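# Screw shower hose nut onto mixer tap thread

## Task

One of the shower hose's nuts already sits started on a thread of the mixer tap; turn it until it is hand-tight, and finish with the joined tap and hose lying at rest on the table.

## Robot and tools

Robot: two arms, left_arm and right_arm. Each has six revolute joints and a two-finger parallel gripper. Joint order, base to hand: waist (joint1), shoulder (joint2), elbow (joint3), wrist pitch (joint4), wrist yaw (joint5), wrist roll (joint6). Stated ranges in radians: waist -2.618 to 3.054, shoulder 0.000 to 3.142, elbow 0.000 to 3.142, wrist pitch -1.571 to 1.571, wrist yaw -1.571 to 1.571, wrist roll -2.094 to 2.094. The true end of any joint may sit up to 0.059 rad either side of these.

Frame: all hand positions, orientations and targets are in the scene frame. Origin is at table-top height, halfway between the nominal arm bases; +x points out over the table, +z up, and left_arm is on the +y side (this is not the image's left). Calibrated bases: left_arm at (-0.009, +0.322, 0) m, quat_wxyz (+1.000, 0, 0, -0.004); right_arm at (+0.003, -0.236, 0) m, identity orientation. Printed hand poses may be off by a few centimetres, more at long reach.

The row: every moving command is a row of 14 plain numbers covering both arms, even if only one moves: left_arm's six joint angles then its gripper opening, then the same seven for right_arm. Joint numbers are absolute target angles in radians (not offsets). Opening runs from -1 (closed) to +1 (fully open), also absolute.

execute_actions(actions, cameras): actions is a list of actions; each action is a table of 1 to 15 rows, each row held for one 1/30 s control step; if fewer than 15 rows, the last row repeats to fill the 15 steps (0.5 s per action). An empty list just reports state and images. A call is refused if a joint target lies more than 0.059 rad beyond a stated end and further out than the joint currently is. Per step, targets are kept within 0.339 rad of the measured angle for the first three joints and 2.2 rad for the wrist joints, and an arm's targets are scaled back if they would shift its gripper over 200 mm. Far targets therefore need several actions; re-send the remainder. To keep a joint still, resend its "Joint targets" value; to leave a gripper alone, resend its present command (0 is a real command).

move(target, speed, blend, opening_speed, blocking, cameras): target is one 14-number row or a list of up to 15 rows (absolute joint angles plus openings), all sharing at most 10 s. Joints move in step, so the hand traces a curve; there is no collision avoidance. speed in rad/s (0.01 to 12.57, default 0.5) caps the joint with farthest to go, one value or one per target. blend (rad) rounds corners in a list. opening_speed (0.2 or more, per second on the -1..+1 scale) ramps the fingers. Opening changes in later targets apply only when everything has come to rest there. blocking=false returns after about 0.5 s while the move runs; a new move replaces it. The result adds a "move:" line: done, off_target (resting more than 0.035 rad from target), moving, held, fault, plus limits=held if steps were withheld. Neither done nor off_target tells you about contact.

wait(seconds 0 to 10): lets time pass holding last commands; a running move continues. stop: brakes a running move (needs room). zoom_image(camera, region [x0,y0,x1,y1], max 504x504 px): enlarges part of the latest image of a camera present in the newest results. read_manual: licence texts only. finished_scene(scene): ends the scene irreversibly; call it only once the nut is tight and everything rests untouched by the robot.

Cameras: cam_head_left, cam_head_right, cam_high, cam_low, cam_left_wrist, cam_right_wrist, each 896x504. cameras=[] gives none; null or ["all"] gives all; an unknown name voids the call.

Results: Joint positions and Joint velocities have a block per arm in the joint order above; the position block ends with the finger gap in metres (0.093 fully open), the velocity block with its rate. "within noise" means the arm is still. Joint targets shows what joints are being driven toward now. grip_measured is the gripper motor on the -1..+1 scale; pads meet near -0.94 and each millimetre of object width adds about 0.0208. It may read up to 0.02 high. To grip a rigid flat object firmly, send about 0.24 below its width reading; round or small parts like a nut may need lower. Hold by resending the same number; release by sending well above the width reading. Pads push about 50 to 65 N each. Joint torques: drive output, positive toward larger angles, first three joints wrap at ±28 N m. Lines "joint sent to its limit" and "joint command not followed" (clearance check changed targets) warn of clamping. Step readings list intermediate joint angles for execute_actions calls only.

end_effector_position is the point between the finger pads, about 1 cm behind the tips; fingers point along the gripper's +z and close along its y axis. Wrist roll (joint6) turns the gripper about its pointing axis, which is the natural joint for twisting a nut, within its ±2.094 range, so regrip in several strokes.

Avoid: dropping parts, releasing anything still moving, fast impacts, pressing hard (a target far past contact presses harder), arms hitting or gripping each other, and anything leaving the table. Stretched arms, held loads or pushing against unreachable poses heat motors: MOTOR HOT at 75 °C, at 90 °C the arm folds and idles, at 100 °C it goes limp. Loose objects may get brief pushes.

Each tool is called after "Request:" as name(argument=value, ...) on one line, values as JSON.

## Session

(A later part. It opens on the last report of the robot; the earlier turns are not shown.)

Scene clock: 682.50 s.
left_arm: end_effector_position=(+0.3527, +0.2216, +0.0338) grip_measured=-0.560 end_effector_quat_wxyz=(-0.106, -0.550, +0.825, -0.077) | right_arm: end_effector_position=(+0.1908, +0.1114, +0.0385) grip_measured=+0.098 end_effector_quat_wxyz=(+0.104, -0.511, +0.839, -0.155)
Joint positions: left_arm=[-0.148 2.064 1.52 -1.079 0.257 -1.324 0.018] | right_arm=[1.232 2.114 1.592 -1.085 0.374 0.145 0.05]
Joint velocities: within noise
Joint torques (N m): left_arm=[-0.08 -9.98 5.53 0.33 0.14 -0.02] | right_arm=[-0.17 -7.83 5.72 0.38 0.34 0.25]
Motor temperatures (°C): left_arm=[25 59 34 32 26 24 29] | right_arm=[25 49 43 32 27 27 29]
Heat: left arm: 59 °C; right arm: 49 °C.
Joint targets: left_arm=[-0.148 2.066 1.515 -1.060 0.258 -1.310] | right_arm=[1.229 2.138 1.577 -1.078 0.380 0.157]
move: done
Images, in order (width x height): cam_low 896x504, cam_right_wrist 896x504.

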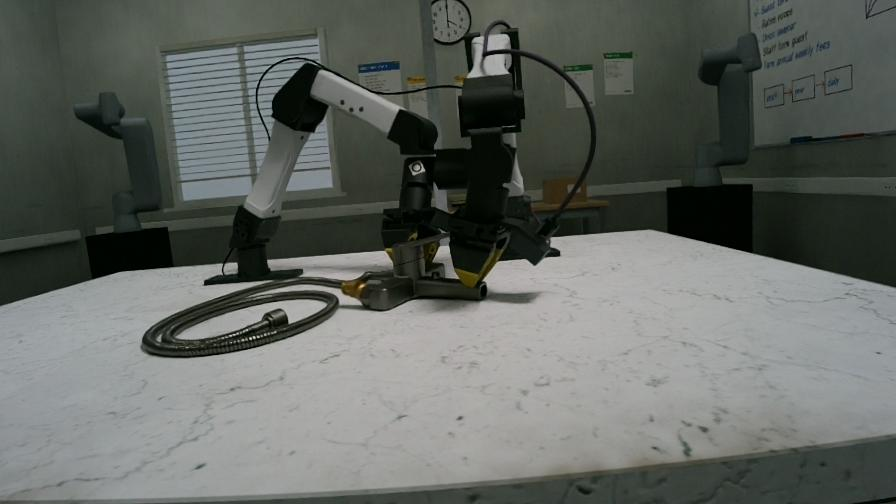

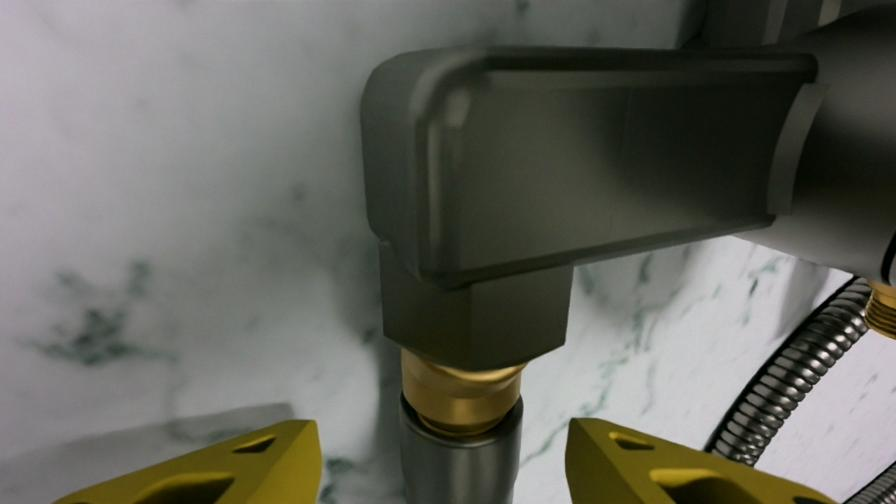

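Request:
move(target=[[-0.148,2.066,1.515,-1.06,0.258,-1.31,-0.9,1.195,2.128,1.556,-1.066,0.314,0.122,-0.05],[-0.148,2.066,1.515,-1.06,0.258,-1.31,-0.9,1.195,2.128,1.556,-1.066,0.314,0.122,-0.8],[-0.148,2.066,1.515,-1.06,0.258,-1.31,-0.9,1.075,2.055,1.552,-1.035,0.045,-0.01,-0.8],[-0.148,2.066,1.515,-1.06,0.258,-1.31,-0.9,0.960,2.122,1.60,-1.088,-0.215,-0.131,-0.8]], speed=[0.5,0.5,0.8,0.8], blend=[0,0,0.05,0], cameras=["cam_right_wrist"])

Scene clock: 712.33 s.
left_arm: end_effector_position=(+0.3531, +0.2217, +0.0338) grip_measured=-0.561 end_effector_quat_wxyz=(-0.106, -0.554, +0.822, -0.077) | right_arm: end_effector_position=(+0.2005, +0.0996, +0.0324) grip_measured=-0.564 end_effector_quat_wxyz=(-0.049, -0.512, +0.854, +0.078)
Joint positions: left_arm=[-0.147 2.064 1.52 -1.078 0.257 -1.334 0.018] | right_arm=[0.961 2.096 1.574 -1.076 -0.182 -0.122 0.018]
Joint velocities: within noise
Joint torques (N m): left_arm=[-0.05 -9.92 5.59 0.31 0.14 0.1] | right_arm=[0.01 -7.53 9.61 0.19 -0.37 0.04]
Motor temperatures (°C): left_arm=[25 59 35 31 26 24 29] | right_arm=[25 49 42 32 27 27 29]
Heat: left arm: 59 °C; right arm: 49 °C.
Joint targets: left_arm=[-0.148 2.066 1.515 -1.060 0.258 -1.310] | right_arm=[0.960 2.122 1.600 -1.088 -0.215 -0.131]
move: done
Images, in order (width x height): cam_right_wrist 896x504.

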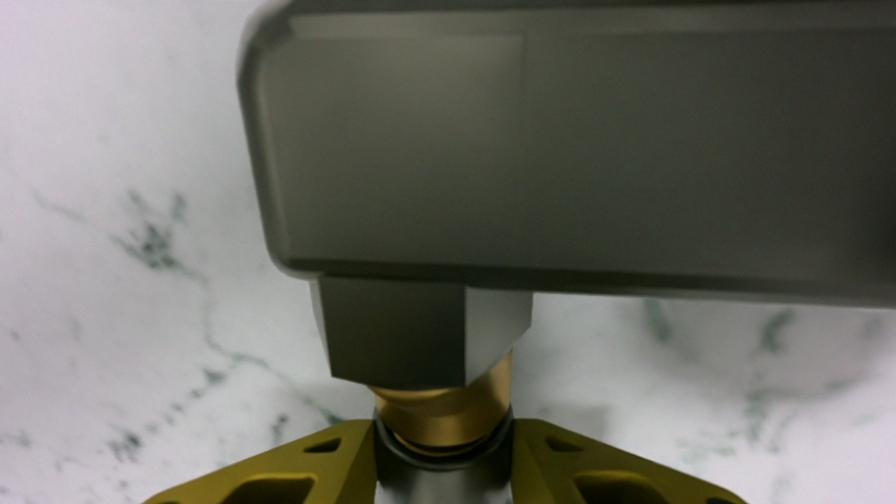

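Request:
move(target=[[-0.148,2.066,1.515,-1.06,0.258,-1.31,-0.9,0.960,2.122,1.60,-1.088,-0.215,-0.131,-0.05],[-0.148,2.066,1.515,-1.06,0.258,-1.31,-0.9,1.10,2.085,1.55,-1.06,0.12,0.03,-0.05],[-0.148,2.066,1.515,-1.06,0.258,-1.31,-0.9,1.195,2.111,1.530,-1.057,0.314,0.122,-0.05],[-0.148,2.066,1.515,-1.06,0.258,-1.31,-0.9,1.195,2.111,1.530,-1.057,0.314,0.122,-0.8],[-0.148,2.066,1.515,-1.06,0.258,-1.31,-0.9,1.075,2.038,1.526,-1.026,0.045,-0.01,-0.8],[-0.148,2.066,1.515,-1.06,0.258,-1.31,-0.9,0.960,2.105,1.574,-1.079,-0.215,-0.131,-0.8]], speed=[0.5,1.0,0.8,0.5,0.8,0.8], blend=[0,0.05,0,0,0.05,0], cameras=["cam_right_wrist"])

Scene clock: 729.03 s.
left_arm: end_effector_position=(+0.3527, +0.2218, +0.0338) grip_measured=-0.562 end_effector_quat_wxyz=(-0.106, -0.553, +0.823, -0.076) | right_arm: end_effector_position=(+0.1981, +0.0980, +0.0329) grip_measured=-0.567 end_effector_quat_wxyz=(-0.046, -0.517, +0.851, +0.080)
Joint positions: left_arm=[-0.147 2.064 1.52 -1.079 0.256 -1.331 0.018] | right_arm=[0.963 2.08 1.552 -1.062 -0.184 -0.131 0.018]
Joint velocities: within noise
Joint torques (N m): left_arm=[-0.05 -9.98 5.59 0.32 0.14 0.05] | right_arm=[-0.13 -7.5 9.33 0.15 -0.35 0.11]
Motor temperatures (°C): left_arm=[25 60 35 31 26 24 29] | right_arm=[25 50 43 31 27 27 30]
Heat: left arm: 60 °C; right arm: 50 °C.
Joint targets: left_arm=[-0.148 2.066 1.515 -1.060 0.258 -1.310] | right_arm=[0.960 2.105 1.574 -1.079 -0.215 -0.131]
move: done
Images, in order (width x height): cam_right_wrist 896x504.

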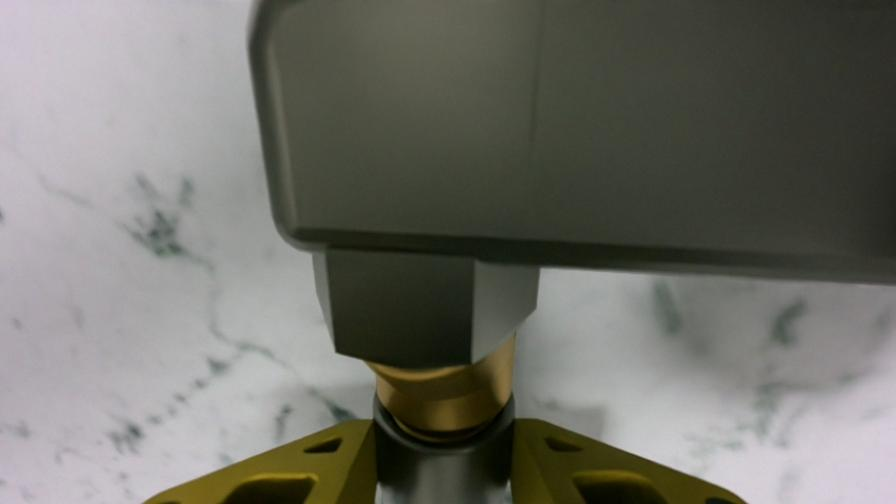

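Request:
move(target=[[-0.148,2.066,1.515,-1.06,0.258,-1.31,-0.9,0.960,2.105,1.574,-1.079,-0.215,-0.131,-0.05],[-0.148,2.066,1.515,-1.06,0.258,-1.31,-0.9,1.10,2.075,1.53,-1.06,0.12,0.03,-0.05],[-0.148,2.066,1.515,-1.06,0.258,-1.31,-0.9,1.195,2.111,1.530,-1.057,0.314,0.122,-0.05],[-0.148,2.066,1.515,-1.06,0.258,-1.31,-0.9,1.195,2.111,1.530,-1.057,0.314,0.122,-0.8],[-0.148,2.066,1.515,-1.06,0.258,-1.31,-0.9,1.075,2.038,1.526,-1.026,0.045,-0.01,-0.8],[-0.148,2.066,1.515,-1.06,0.258,-1.31,-0.9,0.960,2.105,1.574,-1.079,-0.215,-0.131,-0.8],[-0.148,2.066,1.515,-1.06,0.258,-1.31,-0.9,0.960,2.105,1.574,-1.079,-0.215,-0.131,-0.05],[-0.148,2.066,1.515,-1.06,0.258,-1.31,-0.9,1.10,2.075,1.53,-1.06,0.12,0.03,-0.05],[-0.148,2.066,1.515,-1.06,0.258,-1.31,-0.9,1.195,2.111,1.530,-1.057,0.314,0.122,-0.05],[-0.148,2.066,1.515,-1.06,0.258,-1.31,-0.9,1.195,2.111,1.530,-1.057,0.314,0.122,-0.8],[-0.148,2.066,1.515,-1.06,0.258,-1.31,-0.9,1.075,2.038,1.526,-1.026,0.045,-0.01,-0.8],[-0.148,2.066,1.515,-1.06,0.258,-1.31,-0.9,0.960,2.105,1.574,-1.079,-0.215,-0.131,-0.8]], speed=[0.5,1.2,1.0,0.5,1.0,1.0,0.5,1.2,1.0,0.5,1.0,1.0], blend=[0,0.05,0,0,0.05,0,0,0.05,0,0,0.05,0], cameras=["cam_right_wrist"])

Request:
move(target=[[-0.148,2.066,1.515,-1.06,0.258,-1.31,-0.9,0.960,2.105,1.574,-1.079,-0.215,-0.131,-0.05],[-0.148,2.066,1.515,-1.06,0.258,-1.31,-0.9,1.10,2.075,1.53,-1.06,0.12,0.03,-0.05],[-0.148,2.066,1.515,-1.06,0.258,-1.31,-0.9,1.195,2.111,1.530,-1.057,0.314,0.122,-0.05],[-0.148,2.066,1.515,-1.06,0.258,-1.31,-0.9,1.195,2.111,1.530,-1.057,0.314,0.122,-0.8],[-0.148,2.066,1.515,-1.06,0.258,-1.31,-0.9,1.075,2.038,1.526,-1.026,0.045,-0.01,-0.8],[-0.148,2.066,1.515,-1.06,0.258,-1.31,-0.9,0.960,2.105,1.574,-1.079,-0.215,-0.131,-0.8],[-0.148,2.066,1.515,-1.06,0.258,-1.31,-0.9,0.960,2.105,1.574,-1.079,-0.215,-0.131,-0.05],[-0.148,2.066,1.515,-1.06,0.258,-1.31,-0.9,1.10,2.075,1.53,-1.06,0.12,0.03,-0.05],[-0.148,2.066,1.515,-1.06,0.258,-1.31,-0.9,1.195,2.111,1.530,-1.057,0.314,0.122,-0.05],[-0.148,2.066,1.515,-1.06,0.258,-1.31,-0.9,1.195,2.111,1.530,-1.057,0.314,0.122,-0.8],[-0.148,2.066,1.515,-1.06,0.258,-1.31,-0.9,1.075,2.038,1.526,-1.026,0.045,-0.01,-0.8],[-0.148,2.066,1.515,-1.06,0.258,-1.31,-0.9,0.960,2.105,1.574,-1.079,-0.215,-0.131,-0.8]], speed=[0.5,1.2,1.0,0.5,1.0,1.0,0.5,1.2,1.0,0.5,1.0,1.0], blend=[0,0.05,0,0,0.05,0,0,0.05,0,0,0.05,0], cameras=["cam_right_wrist"])

Request:
zoom_image(camera="cam_right_wrist", region=[360, 340, 530, 500])

Scene clock: 756.00 s.
left_arm: end_effector_position=(+0.3532, +0.2220, +0.0338) grip_measured=-0.562 end_effector_quat_wxyz=(-0.105, -0.553, +0.823, -0.077) | right_arm: end_effector_position=(+0.1981, +0.0975, +0.0345) grip_measured=-0.593 end_effector_quat_wxyz=(-0.046, -0.517, +0.851, +0.080)
Joint positions: left_arm=[-0.146 2.064 1.52 -1.077 0.257 -1.331 0.018] | right_arm=[0.962 2.077 1.554 -1.068 -0.183 -0.132 0.017]
Joint velocities: within noise
Joint torques (N m): left_arm=[-0.18 -9.91 5.52 0.32 0.16 0.06] | right_arm=[-0.1 -7.21 9.11 0.22 -0.35 0.13]
Motor temperatures (°C): left_arm=[25 60 35 31 26 24 29] | right_arm=[25 50 44 31 27 27 30]
Heat: left arm: 60 °C; right arm: 50 °C.
Joint targets: left_arm=[-0.148 2.066 1.515 -1.060 0.258 -1.310] | right_arm=[0.960 2.105 1.574 -1.079 -0.215 -0.131]
move: done
Images, in order (width x height): cam_right_wrist 896x504.

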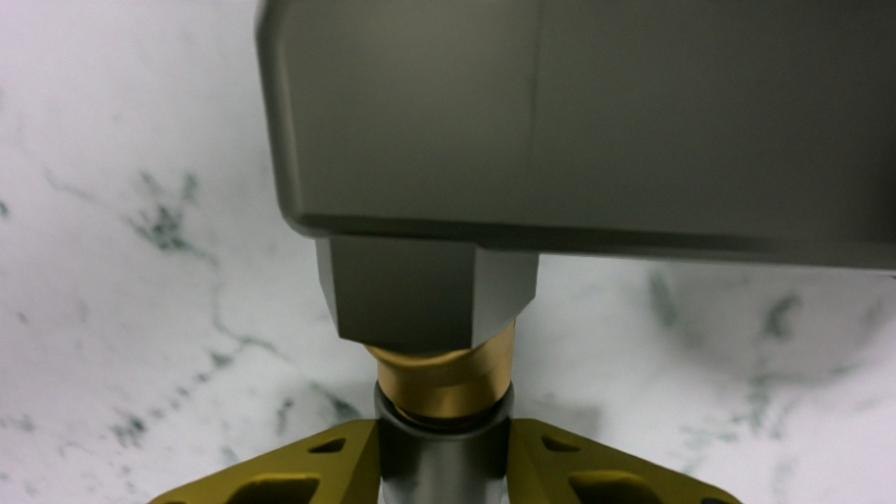

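Scene clock: 764.40 s.
left_arm: end_effector_position=(+0.3533, +0.2221, +0.0338) grip_measured=-0.562 end_effector_quat_wxyz=(-0.105, -0.553, +0.823, -0.077) | right_arm: end_effector_position=(+0.1981, +0.0975, +0.0345) grip_measured=-0.592 end_effector_quat_wxyz=(-0.046, -0.518, +0.851, +0.080)
Joint positions: left_arm=[-0.146 2.064 1.52 -1.077 0.257 -1.331 0.018] | right_arm=[0.962 2.077 1.554 -1.068 -0.183 -0.133 0.017]
Joint velocities: within noise
Joint torques (N m): left_arm=[-0.16 -9.98 5.57 0.3 0.13 0.05] | right_arm=[-0.09 -7.21 9.11 0.22 -0.36 0.13]
Motor temperatures (°C): left_arm=[25 60 35 30 26 24 29] | right_arm=[25 50 44 31 27 27 30]
Heat: left arm: 60 °C; right arm: 50 °C.
Joint targets: left_arm=[-0.148 2.066 1.515 -1.060 0.258 -1.310] | right_arm=[0.960 2.105 1.574 -1.079 -0.215 -0.131]
move: done
Images, in order (width x height): cam_right_wrist 896x504.

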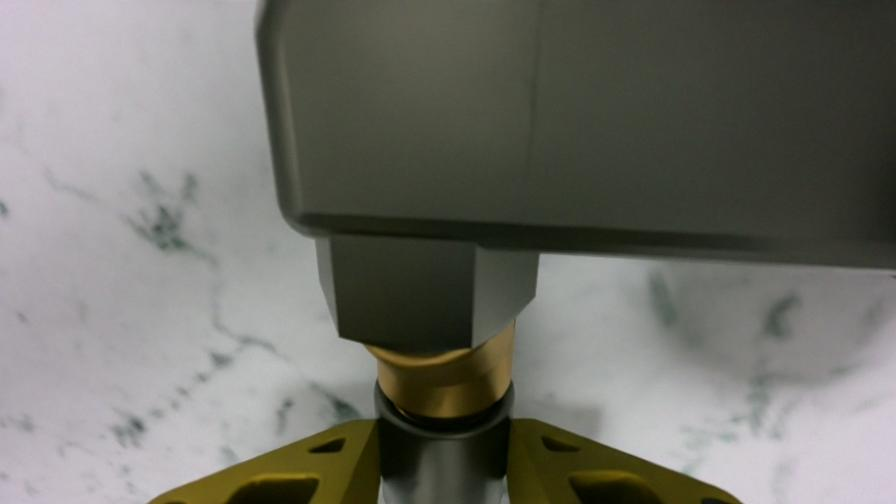

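Scaled by 2.965 from the camera's 896x504 image, which has a finer 1280x720 frame.

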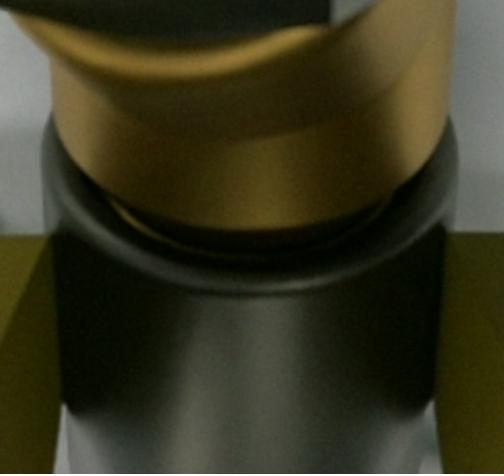

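Request:
move(target=[[-0.148,2.066,1.515,-1.06,0.258,-1.31,-0.9,0.960,2.108,1.567,-1.068,-0.215,-0.131,-0.05],[-0.148,2.066,1.515,-1.06,0.258,-1.31,-0.9,1.10,2.078,1.523,-1.05,0.12,0.03,-0.05],[-0.148,2.066,1.515,-1.06,0.258,-1.31,-0.9,1.195,2.114,1.522,-1.047,0.314,0.122,-0.05],[-0.148,2.066,1.515,-1.06,0.258,-1.31,-0.9,1.195,2.114,1.522,-1.047,0.314,0.122,-0.8],[-0.148,2.066,1.515,-1.06,0.258,-1.31,-0.9,1.075,2.041,1.519,-1.016,0.045,-0.01,-0.8],[-0.148,2.066,1.515,-1.06,0.258,-1.31,-0.9,0.960,2.108,1.567,-1.068,-0.215,-0.131,-0.8],[-0.148,2.066,1.515,-1.06,0.258,-1.31,-0.9,0.960,2.108,1.567,-1.068,-0.215,-0.131,-0.05],[-0.148,2.066,1.515,-1.06,0.258,-1.31,-0.9,1.10,2.078,1.523,-1.05,0.12,0.03,-0.05],[-0.148,2.066,1.515,-1.06,0.258,-1.31,-0.9,1.195,2.114,1.522,-1.047,0.314,0.122,-0.05],[-0.148,2.066,1.515,-1.06,0.258,-1.31,-0.9,1.195,2.114,1.522,-1.047,0.314,0.122,-0.8],[-0.148,2.066,1.515,-1.06,0.258,-1.31,-0.9,1.075,2.041,1.519,-1.016,0.045,-0.01,-0.8],[-0.148,2.066,1.515,-1.06,0.258,-1.31,-0.9,0.960,2.108,1.567,-1.068,-0.215,-0.131,-0.8]], speed=[0.5,1.3,1.0,0.5,1.0,1.0,0.5,1.3,1.0,0.5,1.0,1.0], blend=[0,0.05,0,0,0.05,0,0,0.05,0,0,0.05,0], cameras=[])

Request:
move(target=[[-0.148,2.066,1.515,-1.06,0.258,-1.31,-0.9,0.960,2.108,1.567,-1.068,-0.215,-0.131,-0.05],[-0.148,2.066,1.515,-1.06,0.258,-1.31,-0.9,1.10,2.078,1.523,-1.05,0.12,0.03,-0.05],[-0.148,2.066,1.515,-1.06,0.258,-1.31,-0.9,1.195,2.114,1.522,-1.047,0.314,0.122,-0.05],[-0.148,2.066,1.515,-1.06,0.258,-1.31,-0.9,1.195,2.114,1.522,-1.047,0.314,0.122,-0.8],[-0.148,2.066,1.515,-1.06,0.258,-1.31,-0.9,1.075,2.041,1.519,-1.016,0.045,-0.01,-0.8],[-0.148,2.066,1.515,-1.06,0.258,-1.31,-0.9,0.960,2.108,1.567,-1.068,-0.215,-0.131,-0.8],[-0.148,2.066,1.515,-1.06,0.258,-1.31,-0.9,0.960,2.108,1.567,-1.068,-0.215,-0.131,-0.05],[-0.148,2.066,1.515,-1.06,0.258,-1.31,-0.9,1.10,2.078,1.523,-1.05,0.12,0.03,-0.05],[-0.148,2.066,1.515,-1.06,0.258,-1.31,-0.9,1.195,2.114,1.522,-1.047,0.314,0.122,-0.05],[-0.148,2.066,1.515,-1.06,0.258,-1.31,-0.9,1.195,2.114,1.522,-1.047,0.314,0.122,-0.8],[-0.148,2.066,1.515,-1.06,0.258,-1.31,-0.9,1.075,2.041,1.519,-1.016,0.045,-0.01,-0.8],[-0.148,2.066,1.515,-1.06,0.258,-1.31,-0.9,0.960,2.108,1.567,-1.068,-0.215,-0.131,-0.8]], speed=[0.5,1.3,1.0,0.5,1.0,1.0,0.5,1.3,1.0,0.5,1.0,1.0], blend=[0,0.05,0,0,0.05,0,0,0.05,0,0,0.05,0], cameras=[])

Request:
move(target=[[-0.148,2.066,1.515,-1.06,0.258,-1.31,-0.9,0.960,2.108,1.567,-1.068,-0.215,-0.131,-0.05],[-0.148,2.066,1.515,-1.06,0.258,-1.31,-0.9,1.10,2.078,1.523,-1.05,0.12,0.03,-0.05],[-0.148,2.066,1.515,-1.06,0.258,-1.31,-0.9,1.195,2.114,1.522,-1.047,0.314,0.122,-0.05],[-0.148,2.066,1.515,-1.06,0.258,-1.31,-0.9,1.195,2.114,1.522,-1.047,0.314,0.122,-0.8],[-0.148,2.066,1.515,-1.06,0.258,-1.31,-0.9,1.075,2.041,1.519,-1.016,0.045,-0.01,-0.8],[-0.148,2.066,1.515,-1.06,0.258,-1.31,-0.9,0.960,2.108,1.567,-1.068,-0.215,-0.131,-0.8],[-0.148,2.066,1.515,-1.06,0.258,-1.31,-0.9,0.960,2.108,1.567,-1.068,-0.215,-0.131,-0.05],[-0.148,2.066,1.515,-1.06,0.258,-1.31,-0.9,1.10,2.078,1.523,-1.05,0.12,0.03,-0.05],[-0.148,2.066,1.515,-1.06,0.258,-1.31,-0.9,1.195,2.114,1.522,-1.047,0.314,0.122,-0.05],[-0.148,2.066,1.515,-1.06,0.258,-1.31,-0.9,1.195,2.114,1.522,-1.047,0.314,0.122,-0.8],[-0.148,2.066,1.515,-1.06,0.258,-1.31,-0.9,1.075,2.041,1.519,-1.016,0.045,-0.01,-0.8],[-0.148,2.066,1.515,-1.06,0.258,-1.31,-0.9,0.960,2.108,1.567,-1.068,-0.215,-0.131,-0.8]], speed=[0.5,1.3,1.0,0.5,1.0,1.0,0.5,1.3,1.0,0.5,1.0,1.0], blend=[0,0.05,0,0,0.05,0,0,0.05,0,0,0.05,0], cameras=["cam_right_wrist"])

Request:
zoom_image(camera="cam_right_wrist", region=[360, 340, 530, 500])

Scene clock: 801.80 s.
left_arm: end_effector_position=(+0.3532, +0.2221, +0.0338) grip_measured=-0.562 end_effector_quat_wxyz=(-0.105, -0.553, +0.823, -0.077) | right_arm: end_effector_position=(+0.1971, +0.0975, +0.0311) grip_measured=-0.552 end_effector_quat_wxyz=(-0.047, -0.518, +0.850, +0.080)
Joint positions: left_arm=[-0.146 2.064 1.52 -1.078 0.257 -1.33 0.018] | right_arm=[0.963 2.08 1.545 -1.058 -0.185 -0.134 0.019]
Joint velocities: within noise
Joint torques (N m): left_arm=[-0.27 -9.95 5.56 0.3 0.15 0.05] | right_arm=[-0.17 -7.31 9.26 0.22 -0.33 0.14]
Motor temperatures (°C): left_arm=[25 61 35 30 26 24 29] | right_arm=[25 48 46 30 27 27 31]
Heat: left arm: 61 °C; right arm: 48 °C.
Joint targets: left_arm=[-0.148 2.066 1.515 -1.060 0.258 -1.310] | right_arm=[0.960 2.108 1.567 -1.068 -0.215 -0.131]
move: done
No camera images: "cameras" was empty.

Scene clock: 810.37 s.
left_arm: end_effector_position=(+0.3531, +0.2222, +0.0337) grip_measured=-0.562 end_effector_quat_wxyz=(-0.105, -0.552, +0.823, -0.077) | right_arm: end_effector_position=(+0.1970, +0.0976, +0.0311) grip_measured=-0.552 end_effector_quat_wxyz=(-0.048, -0.518, +0.850, +0.080)
Joint positions: left_arm=[-0.146 2.064 1.52 -1.078 0.256 -1.329 0.018] | right_arm=[0.963 2.08 1.545 -1.058 -0.186 -0.134 0.019]
Joint velocities: within noise
Joint torques (N m): left_arm=[-0.27 -9.94 5.52 0.32 0.15 0.03] | right_arm=[-0.21 -7.3 9.25 0.22 -0.33 0.14]
Motor temperatures (°C): left_arm=[25 61 35 30 26 24 29] | right_arm=[25 48 45 30 27 27 31]
Heat: left arm: 61 °C; right arm: 48 °C.
Joint targets: left_arm=[-0.148 2.066 1.515 -1.060 0.258 -1.310] | right_arm=[0.960 2.108 1.567 -1.068 -0.215 -0.131]
move: done
No camera images: "cameras" was empty.

Scene clock: 818.90 s.
left_arm: end_effector_position=(+0.3533, +0.2221, +0.0338) grip_measured=-0.562 end_effector_quat_wxyz=(-0.105, -0.552, +0.823, -0.077) | right_arm: end_effector_position=(+0.1971, +0.0975, +0.0311) grip_measured=-0.552 end_effector_quat_wxyz=(-0.048, -0.519, +0.850, +0.080)
Joint positions: left_arm=[-0.146 2.064 1.52 -1.077 0.257 -1.329 0.018] | right_arm=[0.963 2.08 1.545 -1.058 -0.186 -0.134 0.019]
Joint velocities: within noise
Joint torques (N m): left_arm=[-0.23 -9.94 5.59 0.3 0.15 0.05] | right_arm=[-0.2 -7.3 9.25 0.22 -0.33 0.15]
Motor temperatures (°C): left_arm=[25 62 35 30 26 24 29] | right_arm=[25 48 45 30 27 27 31]
Heat: left arm: 62 °C; right arm: 48 °C.
Joint targets: left_arm=[-0.148 2.066 1.515 -1.060 0.258 -1.310] | right_arm=[0.960 2.108 1.567 -1.068 -0.215 -0.131]
move: done
Images, in order (width x height): cam_right_wrist 896x504.

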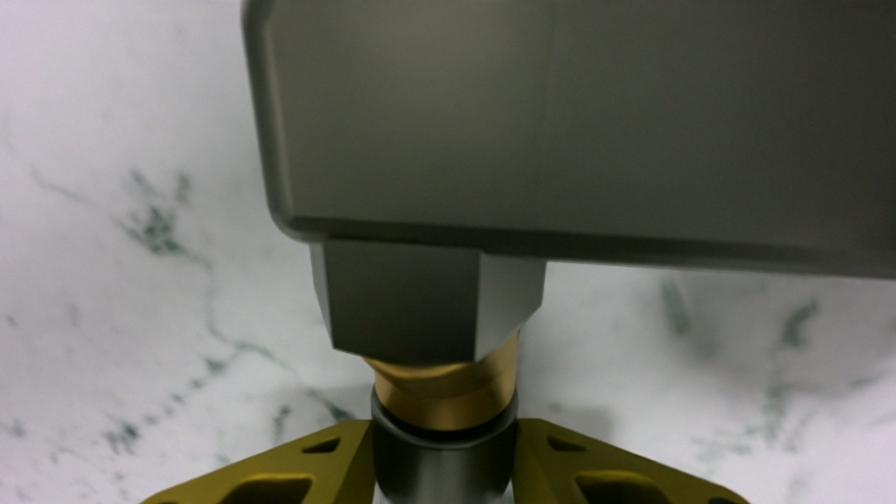

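Scaled by 2.965 from the camera's 896x504 image, which has a finer 1280x720 frame.

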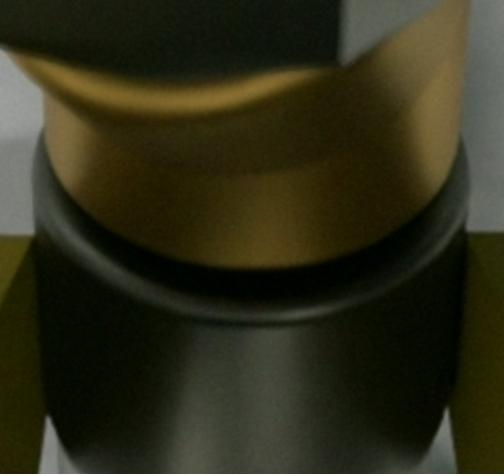

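Request:
move(target=[[-0.148,2.066,1.515,-1.06,0.258,-1.31,-0.9,0.960,2.108,1.567,-1.068,-0.215,-0.131,-0.05],[-0.148,2.066,1.515,-1.06,0.258,-1.31,-0.9,1.10,2.078,1.523,-1.05,0.12,0.03,-0.05],[-0.148,2.066,1.515,-1.06,0.258,-1.31,-0.9,1.195,2.114,1.522,-1.047,0.314,0.122,-0.05],[-0.148,2.066,1.515,-1.06,0.258,-1.31,-0.9,1.195,2.114,1.522,-1.047,0.314,0.122,-0.8],[-0.148,2.066,1.515,-1.06,0.258,-1.31,-0.9,1.075,2.041,1.519,-1.016,0.045,-0.01,-0.8],[-0.148,2.066,1.515,-1.06,0.258,-1.31,-0.9,0.960,2.108,1.567,-1.068,-0.215,-0.131,-0.8],[-0.148,2.066,1.515,-1.06,0.258,-1.31,-0.9,0.960,2.108,1.567,-1.068,-0.215,-0.131,-0.05],[-0.148,2.066,1.515,-1.06,0.258,-1.31,-0.9,1.10,2.078,1.523,-1.05,0.12,0.03,-0.05],[-0.148,2.066,1.515,-1.06,0.258,-1.31,-0.9,1.195,2.114,1.522,-1.047,0.314,0.122,-0.05],[-0.148,2.066,1.515,-1.06,0.258,-1.31,-0.9,1.195,2.114,1.522,-1.047,0.314,0.122,-0.8],[-0.148,2.066,1.515,-1.06,0.258,-1.31,-0.9,1.075,2.041,1.519,-1.016,0.045,-0.01,-0.8],[-0.148,2.066,1.515,-1.06,0.258,-1.31,-0.9,0.960,2.108,1.567,-1.068,-0.215,-0.131,-0.8]], speed=[0.5,1.3,1.0,0.5,1.0,1.0,0.5,1.3,1.0,0.5,1.0,1.0], blend=[0,0.05,0,0,0.05,0,0,0.05,0,0,0.05,0], cameras=[])

Request:
move(target=[[-0.148,2.066,1.515,-1.06,0.258,-1.31,-0.9,0.960,2.108,1.567,-1.068,-0.215,-0.131,-0.05],[-0.148,2.066,1.515,-1.06,0.258,-1.31,-0.9,1.10,2.078,1.523,-1.05,0.12,0.03,-0.05],[-0.148,2.066,1.515,-1.06,0.258,-1.31,-0.9,1.195,2.114,1.522,-1.047,0.314,0.122,-0.05],[-0.148,2.066,1.515,-1.06,0.258,-1.31,-0.9,1.195,2.114,1.522,-1.047,0.314,0.122,-0.8],[-0.148,2.066,1.515,-1.06,0.258,-1.31,-0.9,1.075,2.041,1.519,-1.016,0.045,-0.01,-0.8],[-0.148,2.066,1.515,-1.06,0.258,-1.31,-0.9,0.960,2.108,1.567,-1.068,-0.215,-0.131,-0.8],[-0.148,2.066,1.515,-1.06,0.258,-1.31,-0.9,0.960,2.108,1.567,-1.068,-0.215,-0.131,-0.05],[-0.148,2.066,1.515,-1.06,0.258,-1.31,-0.9,1.10,2.078,1.523,-1.05,0.12,0.03,-0.05],[-0.148,2.066,1.515,-1.06,0.258,-1.31,-0.9,1.195,2.114,1.522,-1.047,0.314,0.122,-0.05],[-0.148,2.066,1.515,-1.06,0.258,-1.31,-0.9,1.195,2.114,1.522,-1.047,0.314,0.122,-0.8],[-0.148,2.066,1.515,-1.06,0.258,-1.31,-0.9,1.075,2.041,1.519,-1.016,0.045,-0.01,-0.8],[-0.148,2.066,1.515,-1.06,0.258,-1.31,-0.9,0.960,2.108,1.567,-1.068,-0.215,-0.131,-0.8]], speed=[0.5,1.3,1.0,0.5,1.0,1.0,0.5,1.3,1.0,0.5,1.0,1.0], blend=[0,0.05,0,0,0.05,0,0,0.05,0,0,0.05,0], cameras=[])

Request:
move(target=[[-0.148,2.066,1.515,-1.06,0.258,-1.31,-0.9,0.960,2.108,1.567,-1.068,-0.215,-0.131,-0.05],[-0.148,2.066,1.515,-1.06,0.258,-1.31,-0.9,1.10,2.078,1.523,-1.05,0.12,0.03,-0.05],[-0.148,2.066,1.515,-1.06,0.258,-1.31,-0.9,1.195,2.114,1.522,-1.047,0.314,0.122,-0.05],[-0.148,2.066,1.515,-1.06,0.258,-1.31,-0.9,1.195,2.114,1.522,-1.047,0.314,0.122,-0.8],[-0.148,2.066,1.515,-1.06,0.258,-1.31,-0.9,1.075,2.041,1.519,-1.016,0.045,-0.01,-0.8],[-0.148,2.066,1.515,-1.06,0.258,-1.31,-0.9,0.960,2.108,1.567,-1.068,-0.215,-0.131,-0.8],[-0.148,2.066,1.515,-1.06,0.258,-1.31,-0.9,0.960,2.108,1.567,-1.068,-0.215,-0.131,-0.05],[-0.148,2.066,1.515,-1.06,0.258,-1.31,-0.9,1.10,2.078,1.523,-1.05,0.12,0.03,-0.05],[-0.148,2.066,1.515,-1.06,0.258,-1.31,-0.9,1.195,2.114,1.522,-1.047,0.314,0.122,-0.05],[-0.148,2.066,1.515,-1.06,0.258,-1.31,-0.9,1.195,2.114,1.522,-1.047,0.314,0.122,-0.8],[-0.148,2.066,1.515,-1.06,0.258,-1.31,-0.9,1.075,2.041,1.519,-1.016,0.045,-0.01,-0.8],[-0.148,2.066,1.515,-1.06,0.258,-1.31,-0.9,0.960,2.108,1.567,-1.068,-0.215,-0.131,-0.8]], speed=[0.5,1.3,1.0,0.5,1.0,1.0,0.5,1.3,1.0,0.5,1.0,1.0], blend=[0,0.05,0,0,0.05,0,0,0.05,0,0,0.05,0], cameras=["cam_right_wrist"])

Request:
zoom_image(camera="cam_right_wrist", region=[360, 340, 530, 500])

Scene clock: 846.03 s.
left_arm: end_effector_position=(+0.3532, +0.2223, +0.0338) grip_measured=-0.562 end_effector_quat_wxyz=(-0.105, -0.553, +0.823, -0.077) | right_arm: end_effector_position=(+0.1971, +0.0974, +0.0311) grip_measured=-0.552 end_effector_quat_wxyz=(-0.048, -0.519, +0.850, +0.080)
Joint positions: left_arm=[-0.146 2.064 1.52 -1.078 0.257 -1.329 0.018] | right_arm=[0.963 2.08 1.545 -1.058 -0.185 -0.134 0.019]
Joint velocities: within noise
Joint torques (N m): left_arm=[-0.28 -9.96 5.56 0.32 0.14 0.02] | right_arm=[-0.18 -7.3 9.24 0.23 -0.33 0.14]
Motor temperatures (°C): left_arm=[25 62 35 29 26 24 29] | right_arm=[25 49 45 29 27 27 31]
Heat: left arm: 62 °C; right arm: 49 °C.
Joint targets: left_arm=[-0.148 2.066 1.515 -1.060 0.258 -1.310] | right_arm=[0.960 2.108 1.567 -1.068 -0.215 -0.131]
move: done
No camera images: "cameras" was empty.

Scene clock: 854.60 s.
left_arm: end_effector_position=(+0.3533, +0.2222, +0.0338) grip_measured=-0.562 end_effector_quat_wxyz=(-0.105, -0.552, +0.823, -0.077) | right_arm: end_effector_position=(+0.1971, +0.0975, +0.0311) grip_measured=-0.553 end_effector_quat_wxyz=(-0.047, -0.519, +0.850, +0.080)
Joint positions: left_arm=[-0.146 2.064 1.52 -1.077 0.257 -1.329 0.018] | right_arm=[0.964 2.08 1.545 -1.058 -0.184 -0.134 0.019]
Joint velocities: within noise
Joint torques (N m): left_arm=[-0.35 -9.98 5.6 0.31 0.15 0.05] | right_arm=[-0.23 -7.28 9.24 0.22 -0.33 0.14]
Motor temperatures (°C): left_arm=[25 62 35 29 26 24 30] | right_arm=[25 49 45 29 27 27 31]
Heat: left arm: 62 °C; right arm: 49 °C.
Joint targets: left_arm=[-0.148 2.066 1.515 -1.060 0.258 -1.310] | right_arm=[0.960 2.108 1.567 -1.068 -0.215 -0.131]
move: done
No camera images: "cameras" was empty.

Scene clock: 863.13 s.
left_arm: end_effector_position=(+0.3528, +0.2228, +0.0337) grip_measured=-0.563 end_effector_quat_wxyz=(-0.105, -0.556, +0.821, -0.075) | right_arm: end_effector_position=(+0.2010, +0.0948, +0.0310) grip_measured=-0.553 end_effector_quat_wxyz=(-0.037, -0.521, +0.850, +0.059)
Joint positions: left_arm=[-0.146 2.064 1.52 -1.079 0.254 -1.338 0.018] | right_arm=[0.971 2.078 1.546 -1.059 -0.139 -0.13 0.019]
Joint velocities: within noise
Joint torques (N m): left_arm=[-0.28 -9.92 5.59 0.33 0.18 0.12] | right_arm=[-0.84 -7.06 9.21 0.25 -0.76 0.1]
Motor temperatures (°C): left_arm=[25 63 35 29 26 24 30] | right_arm=[25 49 44 29 27 27 31]
Heat: left arm: 63 °C; right arm: 49 °C.
Joint targets: left_arm=[-0.148 2.066 1.515 -1.060 0.258 -1.310] | right_arm=[0.960 2.108 1.567 -1.068 -0.215 -0.131]
move: off_target (right_arm); target 7's new numbers were sent with right_arm's wrist yaw 0.053 rad from that target; right_arm: the wrist yaw is farthest, 0.076 rad from its target
Images, in order (width x height): cam_right_wrist 896x504.

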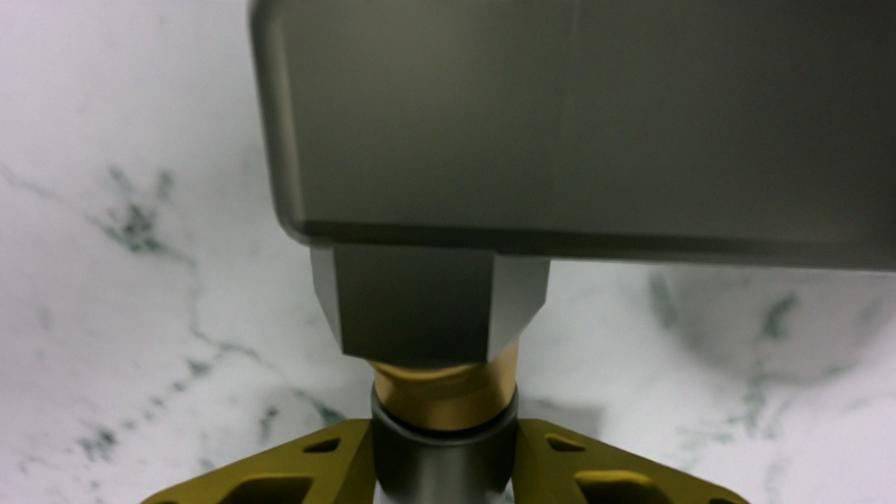

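Scaled by 2.965 from the camera's 896x504 image, which has a finer 1280x720 frame.

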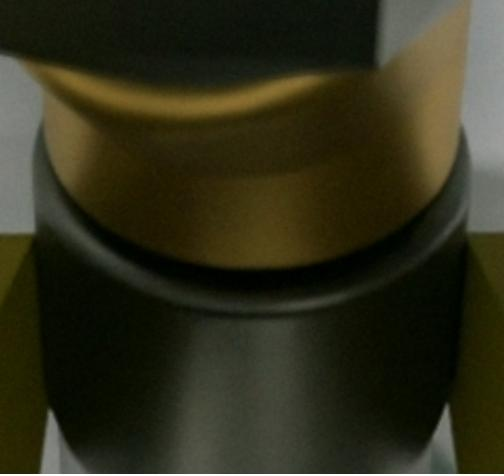

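Request:
move(target=[[-0.148,2.066,1.515,-1.06,0.258,-1.31,-1.0,0.971,2.108,1.567,-1.068,-0.15,-0.131,-1.0],[-0.148,2.066,1.515,-1.06,0.258,-1.31,-1.0,0.940,2.115,1.575,-1.075,-0.28,-0.15,-1.0]], speed=[0.5,0.4], cameras=["cam_right_wrist","cam_left_wrist"])

Scene clock: 870.23 s.
left_arm: end_effector_position=(+0.3528, +0.2228, +0.0337) grip_measured=-0.563 end_effector_quat_wxyz=(-0.105, -0.556, +0.821, -0.075) | right_arm: end_effector_position=(+0.2011, +0.0948, +0.0312) grip_measured=-0.553 end_effector_quat_wxyz=(-0.050, -0.519, +0.849, +0.083)
Joint positions: left_arm=[-0.146 2.064 1.52 -1.079 0.254 -1.338 0.018] | right_arm=[0.948 2.085 1.552 -1.067 -0.192 -0.152 0.019]
Joint velocities: within noise
Joint torques (N m): left_arm=[-0.25 -9.91 5.5 0.32 0.18 0.11] | right_arm=[-0.59 -7.16 9.31 0.23 -0.9 0.13]
Motor temperatures (°C): left_arm=[25 63 35 29 26 24 30] | right_arm=[25 49 44 29 27 27 31]
Heat: left arm: 63 °C; right arm: 49 °C.
Joint targets: left_arm=[-0.148 2.066 1.515 -1.060 0.258 -1.310] | right_arm=[0.940 2.115 1.575 -1.075 -0.280 -0.150]
move: off_target (right_arm); right_arm: the wrist yaw is farthest, 0.088 rad from its target
Images, in order (width x height): cam_left_wrist 896x504, cam_right_wrist 896x504.

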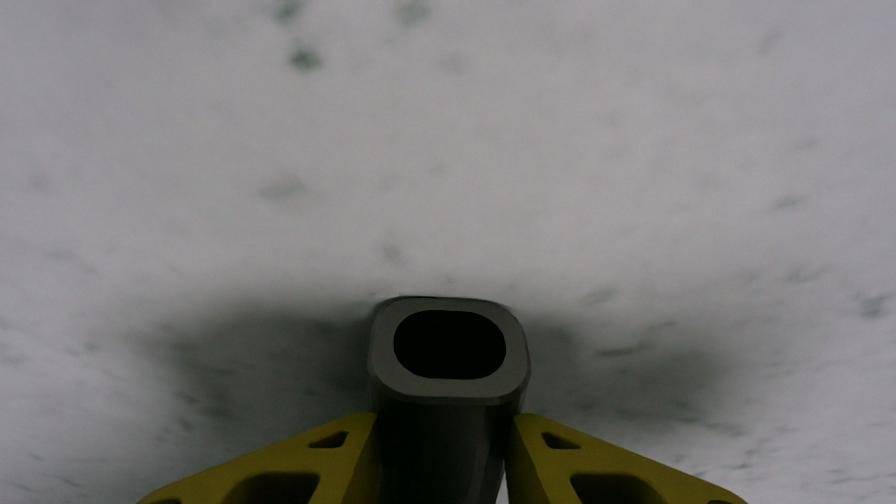

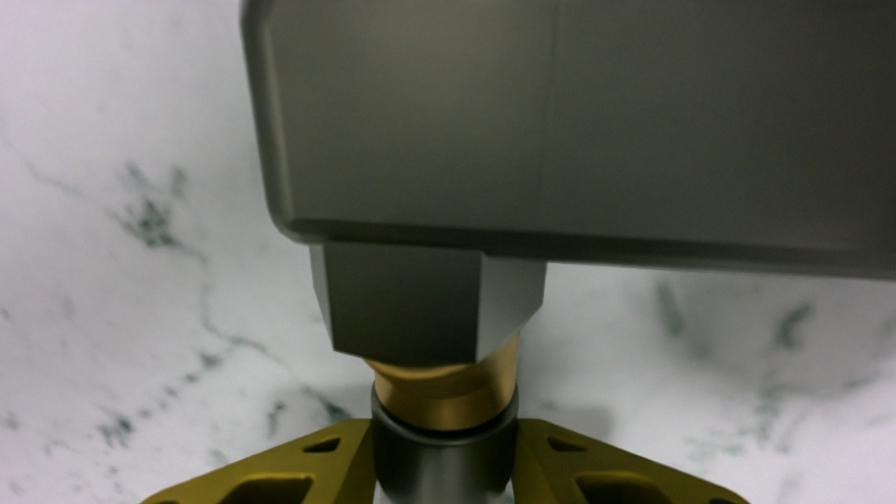

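Request:
move(target=[[-0.148,2.066,1.515,-1.06,0.258,-1.31,-1.0,0.950,2.108,1.567,-1.068,-0.19,-0.14,-0.05],[-0.148,2.066,1.515,-1.06,0.258,-1.31,-1.0,1.10,2.078,1.523,-1.05,0.12,0.03,-0.05],[-0.148,2.066,1.515,-1.06,0.258,-1.31,-1.0,1.195,2.114,1.522,-1.047,0.314,0.122,-0.05],[-0.148,2.066,1.515,-1.06,0.258,-1.31,-1.0,1.195,2.114,1.522,-1.047,0.314,0.122,-1.0],[-0.148,2.066,1.515,-1.06,0.258,-1.31,-1.0,1.075,2.041,1.519,-1.016,0.045,-0.01,-1.0],[-0.148,2.066,1.515,-1.06,0.258,-1.31,-1.0,0.940,2.108,1.567,-1.068,-0.28,-0.14,-1.0]], speed=[0.5,1.2,1.0,0.5,0.7,0.7], blend=[0,0.05,0,0,0.05,0], cameras=["cam_right_wrist"])

Request:
zoom_image(camera="cam_right_wrist", region=[360, 340, 530, 500])

Scene clock: 880.67 s.
left_arm: end_effector_position=(+0.3520, +0.2229, +0.0337) grip_measured=-0.563 end_effector_quat_wxyz=(-0.107, -0.555, +0.822, -0.074) | right_arm: end_effector_position=(+0.2006, +0.0953, +0.0319) grip_measured=-0.557 end_effector_quat_wxyz=(-0.045, -0.518, +0.850, +0.078)
Joint positions: left_arm=[-0.146 2.064 1.52 -1.083 0.254 -1.335 0.018] | right_arm=[0.955 2.078 1.545 -1.059 -0.179 -0.141 0.018]
Joint velocities: within noise
Joint torques (N m): left_arm=[-0.27 -9.94 5.57 0.35 0.17 0.1] | right_arm=[-1.18 -7.08 9.28 0.24 -1.03 0.13]
Motor temperatures (°C): left_arm=[25 63 35 29 26 24 30] | right_arm=[25 50 45 29 28 27 31]
Heat: left arm: 63 °C; right arm: 50 °C.
Joint targets: left_arm=[-0.148 2.066 1.515 -1.060 0.258 -1.310] | right_arm=[0.940 2.108 1.567 -1.068 -0.280 -0.140]
move: off_target (right_arm); right_arm: the wrist yaw is farthest, 0.101 rad from its target
Images, in order (width x height): cam_right_wrist 896x504.

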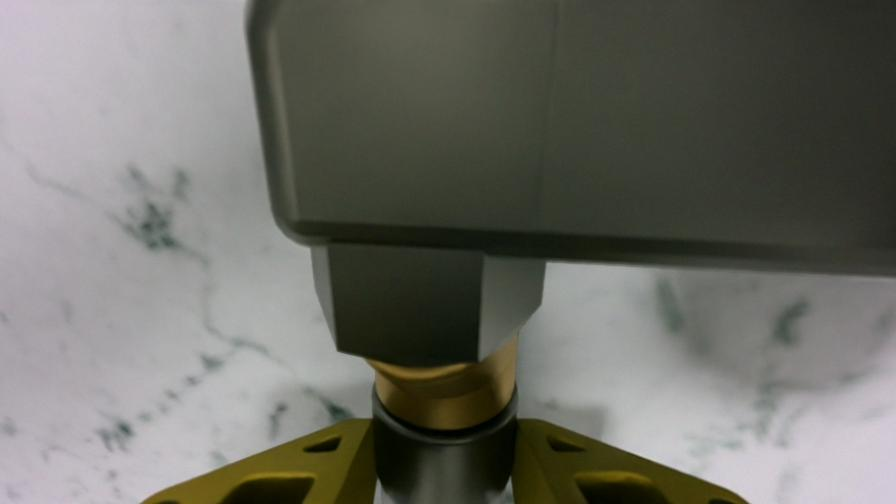

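Scaled by 2.965 from the camera's 896x504 image, which has a finer 1280x720 frame.

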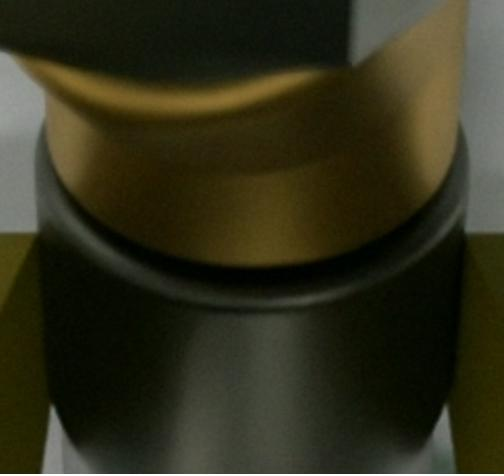

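Request:
move(target=[[-0.148,2.066,1.515,-1.06,0.258,-1.31,-1.0,0.955,2.108,1.567,-1.068,-0.18,-0.14,-0.05],[-0.148,2.066,1.515,-1.06,0.258,-1.31,-1.0,1.10,2.078,1.523,-1.05,0.12,0.03,-0.05],[-0.148,2.066,1.515,-1.06,0.258,-1.31,-1.0,1.195,2.114,1.522,-1.047,0.314,0.122,-0.05],[-0.148,2.066,1.515,-1.06,0.258,-1.31,-1.0,1.195,2.114,1.522,-1.047,0.314,0.122,-1.0],[-0.148,2.066,1.515,-1.06,0.258,-1.31,-1.0,1.072,2.041,1.519,-1.016,0.02,-0.01,-1.0],[-0.148,2.066,1.515,-1.06,0.258,-1.31,-1.0,0.935,2.108,1.567,-1.068,-0.33,-0.14,-1.0]], speed=[0.5,1.2,1.0,0.5,0.7,0.7], blend=[0,0.05,0,0,0.05,0], cameras=["cam_right_wrist"])

Request:
zoom_image(camera="cam_right_wrist", region=[360, 340, 530, 500])

Request:
move(target=[[-0.148,2.066,1.515,-1.06,0.258,-1.31,-1.0,0.955,2.108,1.567,-1.068,-0.18,-0.14,-0.05],[-0.148,2.066,1.515,-1.06,0.258,-1.31,-1.0,1.10,2.078,1.523,-1.05,0.12,0.03,-0.05],[-0.148,2.066,1.515,-1.06,0.258,-1.31,-1.0,1.195,2.114,1.522,-1.047,0.314,0.122,-0.05],[-0.148,2.066,1.515,-1.06,0.258,-1.31,-1.0,1.195,2.114,1.522,-1.047,0.314,0.122,-1.0],[-0.148,2.066,1.515,-1.06,0.258,-1.31,-1.0,1.072,2.041,1.519,-1.016,0.01,-0.01,-1.0],[-0.148,2.066,1.515,-1.06,0.258,-1.31,-1.0,0.935,2.108,1.567,-1.068,-0.35,-0.14,-1.0]], speed=[0.5,1.2,1.0,0.5,0.7,0.7], blend=[0,0.05,0,0,0.05,0], cameras=["cam_right_wrist"])

Request:
zoom_image(camera="cam_right_wrist", region=[360, 340, 530, 500])

Scene clock: 895.57 s.
left_arm: end_effector_position=(+0.3515, +0.2229, +0.0338) grip_measured=-0.563 end_effector_quat_wxyz=(-0.107, -0.554, +0.822, -0.074) | right_arm: end_effector_position=(+0.1993, +0.0958, +0.0313) grip_measured=-0.552 end_effector_quat_wxyz=(-0.049, -0.517, +0.850, +0.086)
Joint positions: left_arm=[-0.146 2.064 1.52 -1.085 0.254 -1.333 0.018] | right_arm=[0.951 2.08 1.543 -1.058 -0.197 -0.143 0.019]
Joint velocities: within noise
Joint torques (N m): left_arm=[-0.25 -9.95 5.52 0.35 0.17 0.07] | right_arm=[-1.22 -7.19 9.43 0.22 -1.33 0.14]
Motor temperatures (°C): left_arm=[25 63 35 29 26 24 30] | right_arm=[25 50 45 29 28 27 32]
Heat: left arm: 63 °C; right arm: 50 °C.
Joint targets: left_arm=[-0.148 2.066 1.515 -1.060 0.258 -1.310] | right_arm=[0.935 2.108 1.567 -1.068 -0.330 -0.140]
move: off_target (right_arm); right_arm: the wrist yaw is farthest, 0.133 rad from its target
Images, in order (width x height): cam_right_wrist 896x504.

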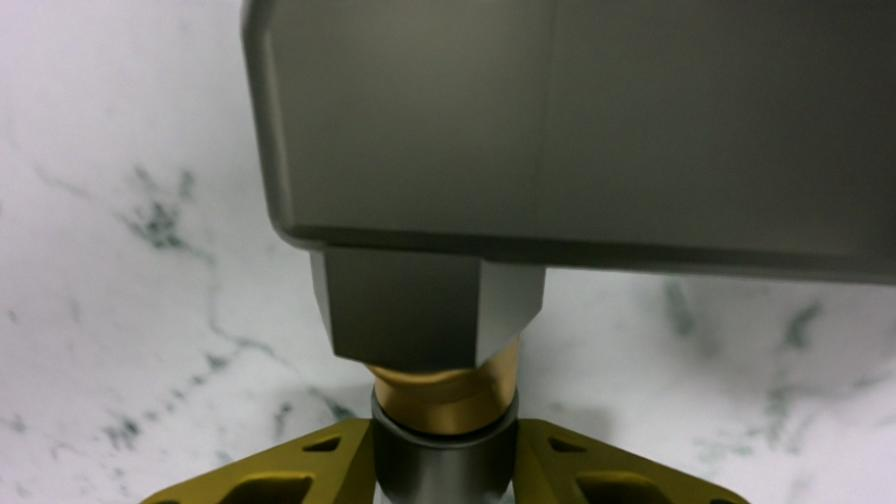

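Scaled by 2.965 from the camera's 896x504 image, which has a finer 1280x720 frame.

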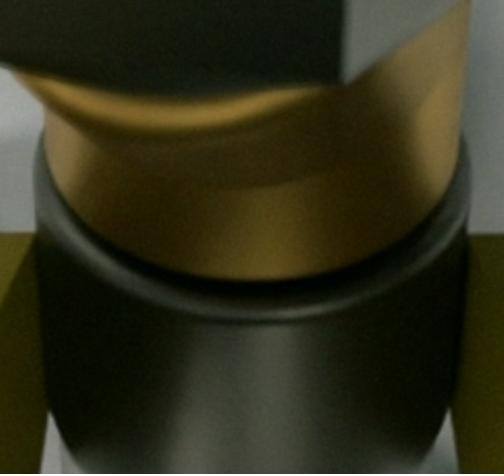

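Scene clock: 900.83 s.
left_arm: end_effector_position=(+0.3511, +0.2228, +0.0338) grip_measured=-0.563 end_effector_quat_wxyz=(-0.108, -0.555, +0.822, -0.073) | right_arm: end_effector_position=(+0.1987, +0.0956, +0.0316) grip_measured=-0.551 end_effector_quat_wxyz=(-0.050, -0.517, +0.850, +0.085)
Joint positions: left_arm=[-0.146 2.064 1.52 -1.087 0.256 -1.334 0.018] | right_arm=[0.953 2.079 1.543 -1.06 -0.195 -0.143 0.019]
Joint velocities: within noise
Joint torques (N m): left_arm=[-0.21 -9.89 5.59 0.38 0.17 0.09] | right_arm=[-1.43 -7.15 9.46 0.25 -1.56 0.14]
Motor temperatures (°C): left_arm=[25 63 35 29 26 24 30] | right_arm=[25 50 45 29 28 27 32]
Heat: left arm: 63 °C; right arm: 50 °C.
Joint targets: left_arm=[-0.148 2.066 1.515 -1.060 0.258 -1.310] | right_arm=[0.935 2.108 1.567 -1.068 -0.350 -0.140]
move: off_target (right_arm); right_arm: the wrist yaw is farthest, 0.155 rad from its target
Images, in order (width x height): cam_right_wrist 896x504.

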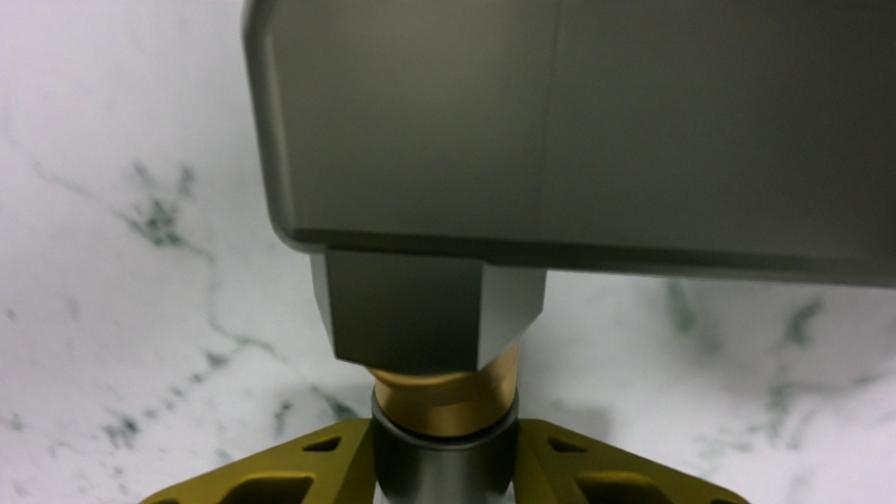

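Scaled by 2.965 from the camera's 896x504 image, which has a finer 1280x720 frame.

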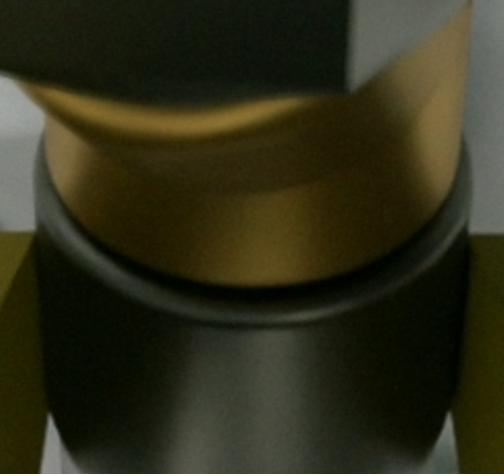

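Request:
move(target=[[-0.148,2.066,1.515,-1.06,0.258,-1.31,-1.0,0.955,2.108,1.567,-1.068,-0.18,-0.14,-0.05],[-0.148,2.066,1.515,-1.06,0.258,-1.31,-1.0,1.10,2.078,1.523,-1.05,0.12,0.03,-0.05],[-0.148,2.066,1.515,-1.06,0.258,-1.31,-1.0,1.195,2.114,1.522,-1.047,0.314,0.122,-0.05],[-0.148,2.066,1.515,-1.06,0.258,-1.31,-1.0,1.195,2.114,1.522,-1.047,0.314,0.122,-1.0],[-0.148,2.066,1.515,-1.06,0.258,-1.31,-1.0,1.072,2.041,1.519,-1.016,0.0,-0.01,-1.0],[-0.148,2.066,1.515,-1.06,0.258,-1.31,-1.0,0.935,2.108,1.567,-1.068,-0.39,-0.14,-1.0]], speed=[0.5,1.2,1.0,0.5,0.7,0.7], blend=[0,0.05,0,0,0.05,0], cameras=["cam_right_wrist","cam_left_wrist","cam_low"])

Request:
zoom_image(camera="cam_right_wrist", region=[360, 340, 530, 500])

Scene clock: 912.60 s.
left_arm: end_effector_position=(+0.3509, +0.2228, +0.0338) grip_measured=-0.564 end_effector_quat_wxyz=(-0.108, -0.550, +0.825, -0.074) | right_arm: end_effector_position=(+0.1940, +0.1006, +0.0368) grip_measured=-0.570 end_effector_quat_wxyz=(-0.068, -0.498, +0.854, +0.130)
Joint positions: left_arm=[-0.146 2.064 1.52 -1.088 0.256 -1.321 0.018] | right_arm=[0.928 2.079 1.548 -1.065 -0.294 -0.131 0.018]
Joint velocities: within noise
Joint torques (N m): left_arm=[-0.29 -9.92 5.53 0.39 0.17 -0.05] | right_arm=[0.62 -7.16 8.99 0.3 -1.03 0.03]
Motor temperatures (°C): left_arm=[25 64 35 29 26 24 30] | right_arm=[25 51 45 29 29 27 32]
Heat: left arm: 64 °C; right arm: 51 °C.
Joint targets: left_arm=[-0.148 2.066 1.515 -1.060 0.258 -1.310] | right_arm=[0.935 2.108 1.567 -1.068 -0.390 -0.140]
move: off_target (right_arm); right_arm: the wrist yaw is farthest, 0.096 rad from its target
Images, in order (width x height): cam_low 896x504, cam_left_wrist 896x504, cam_right_wrist 896x504.

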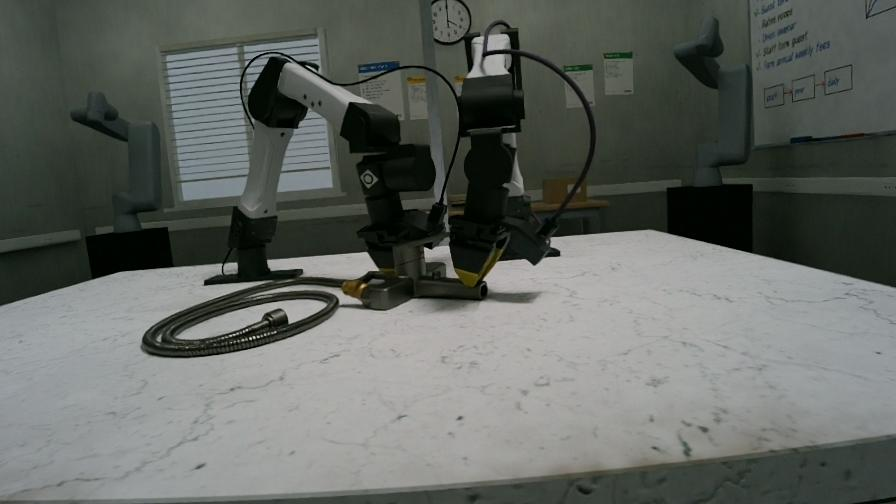

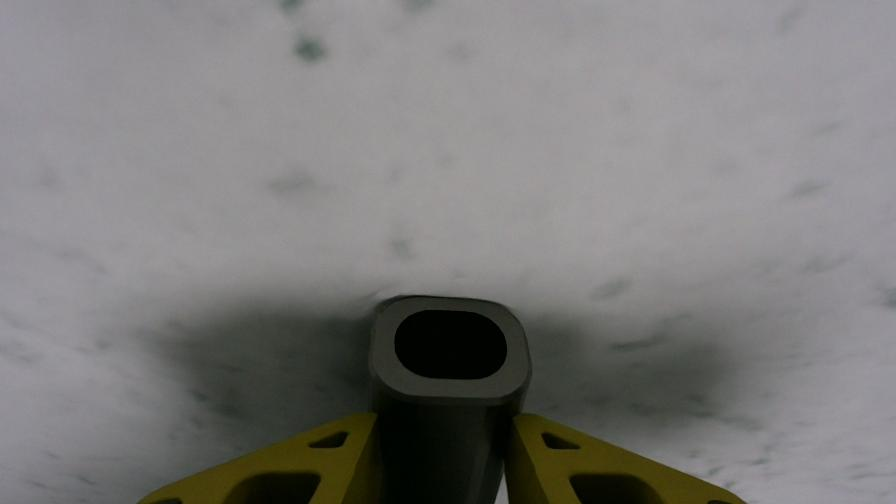

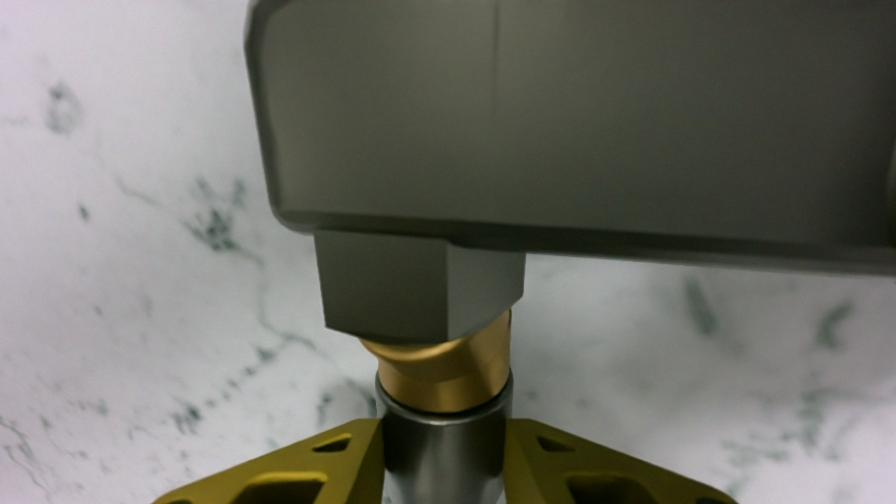

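Scaled by 2.965 from the camera's 896x504 image, which has a finer 1280x720 frame.

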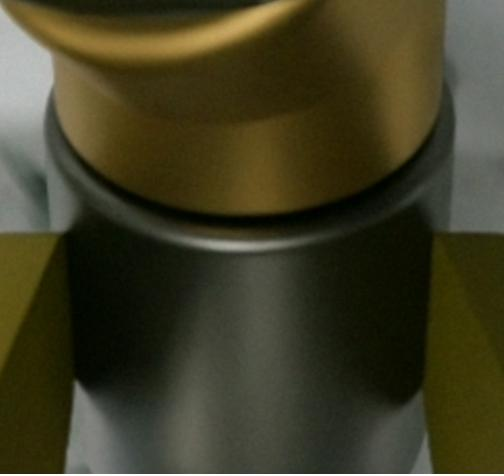

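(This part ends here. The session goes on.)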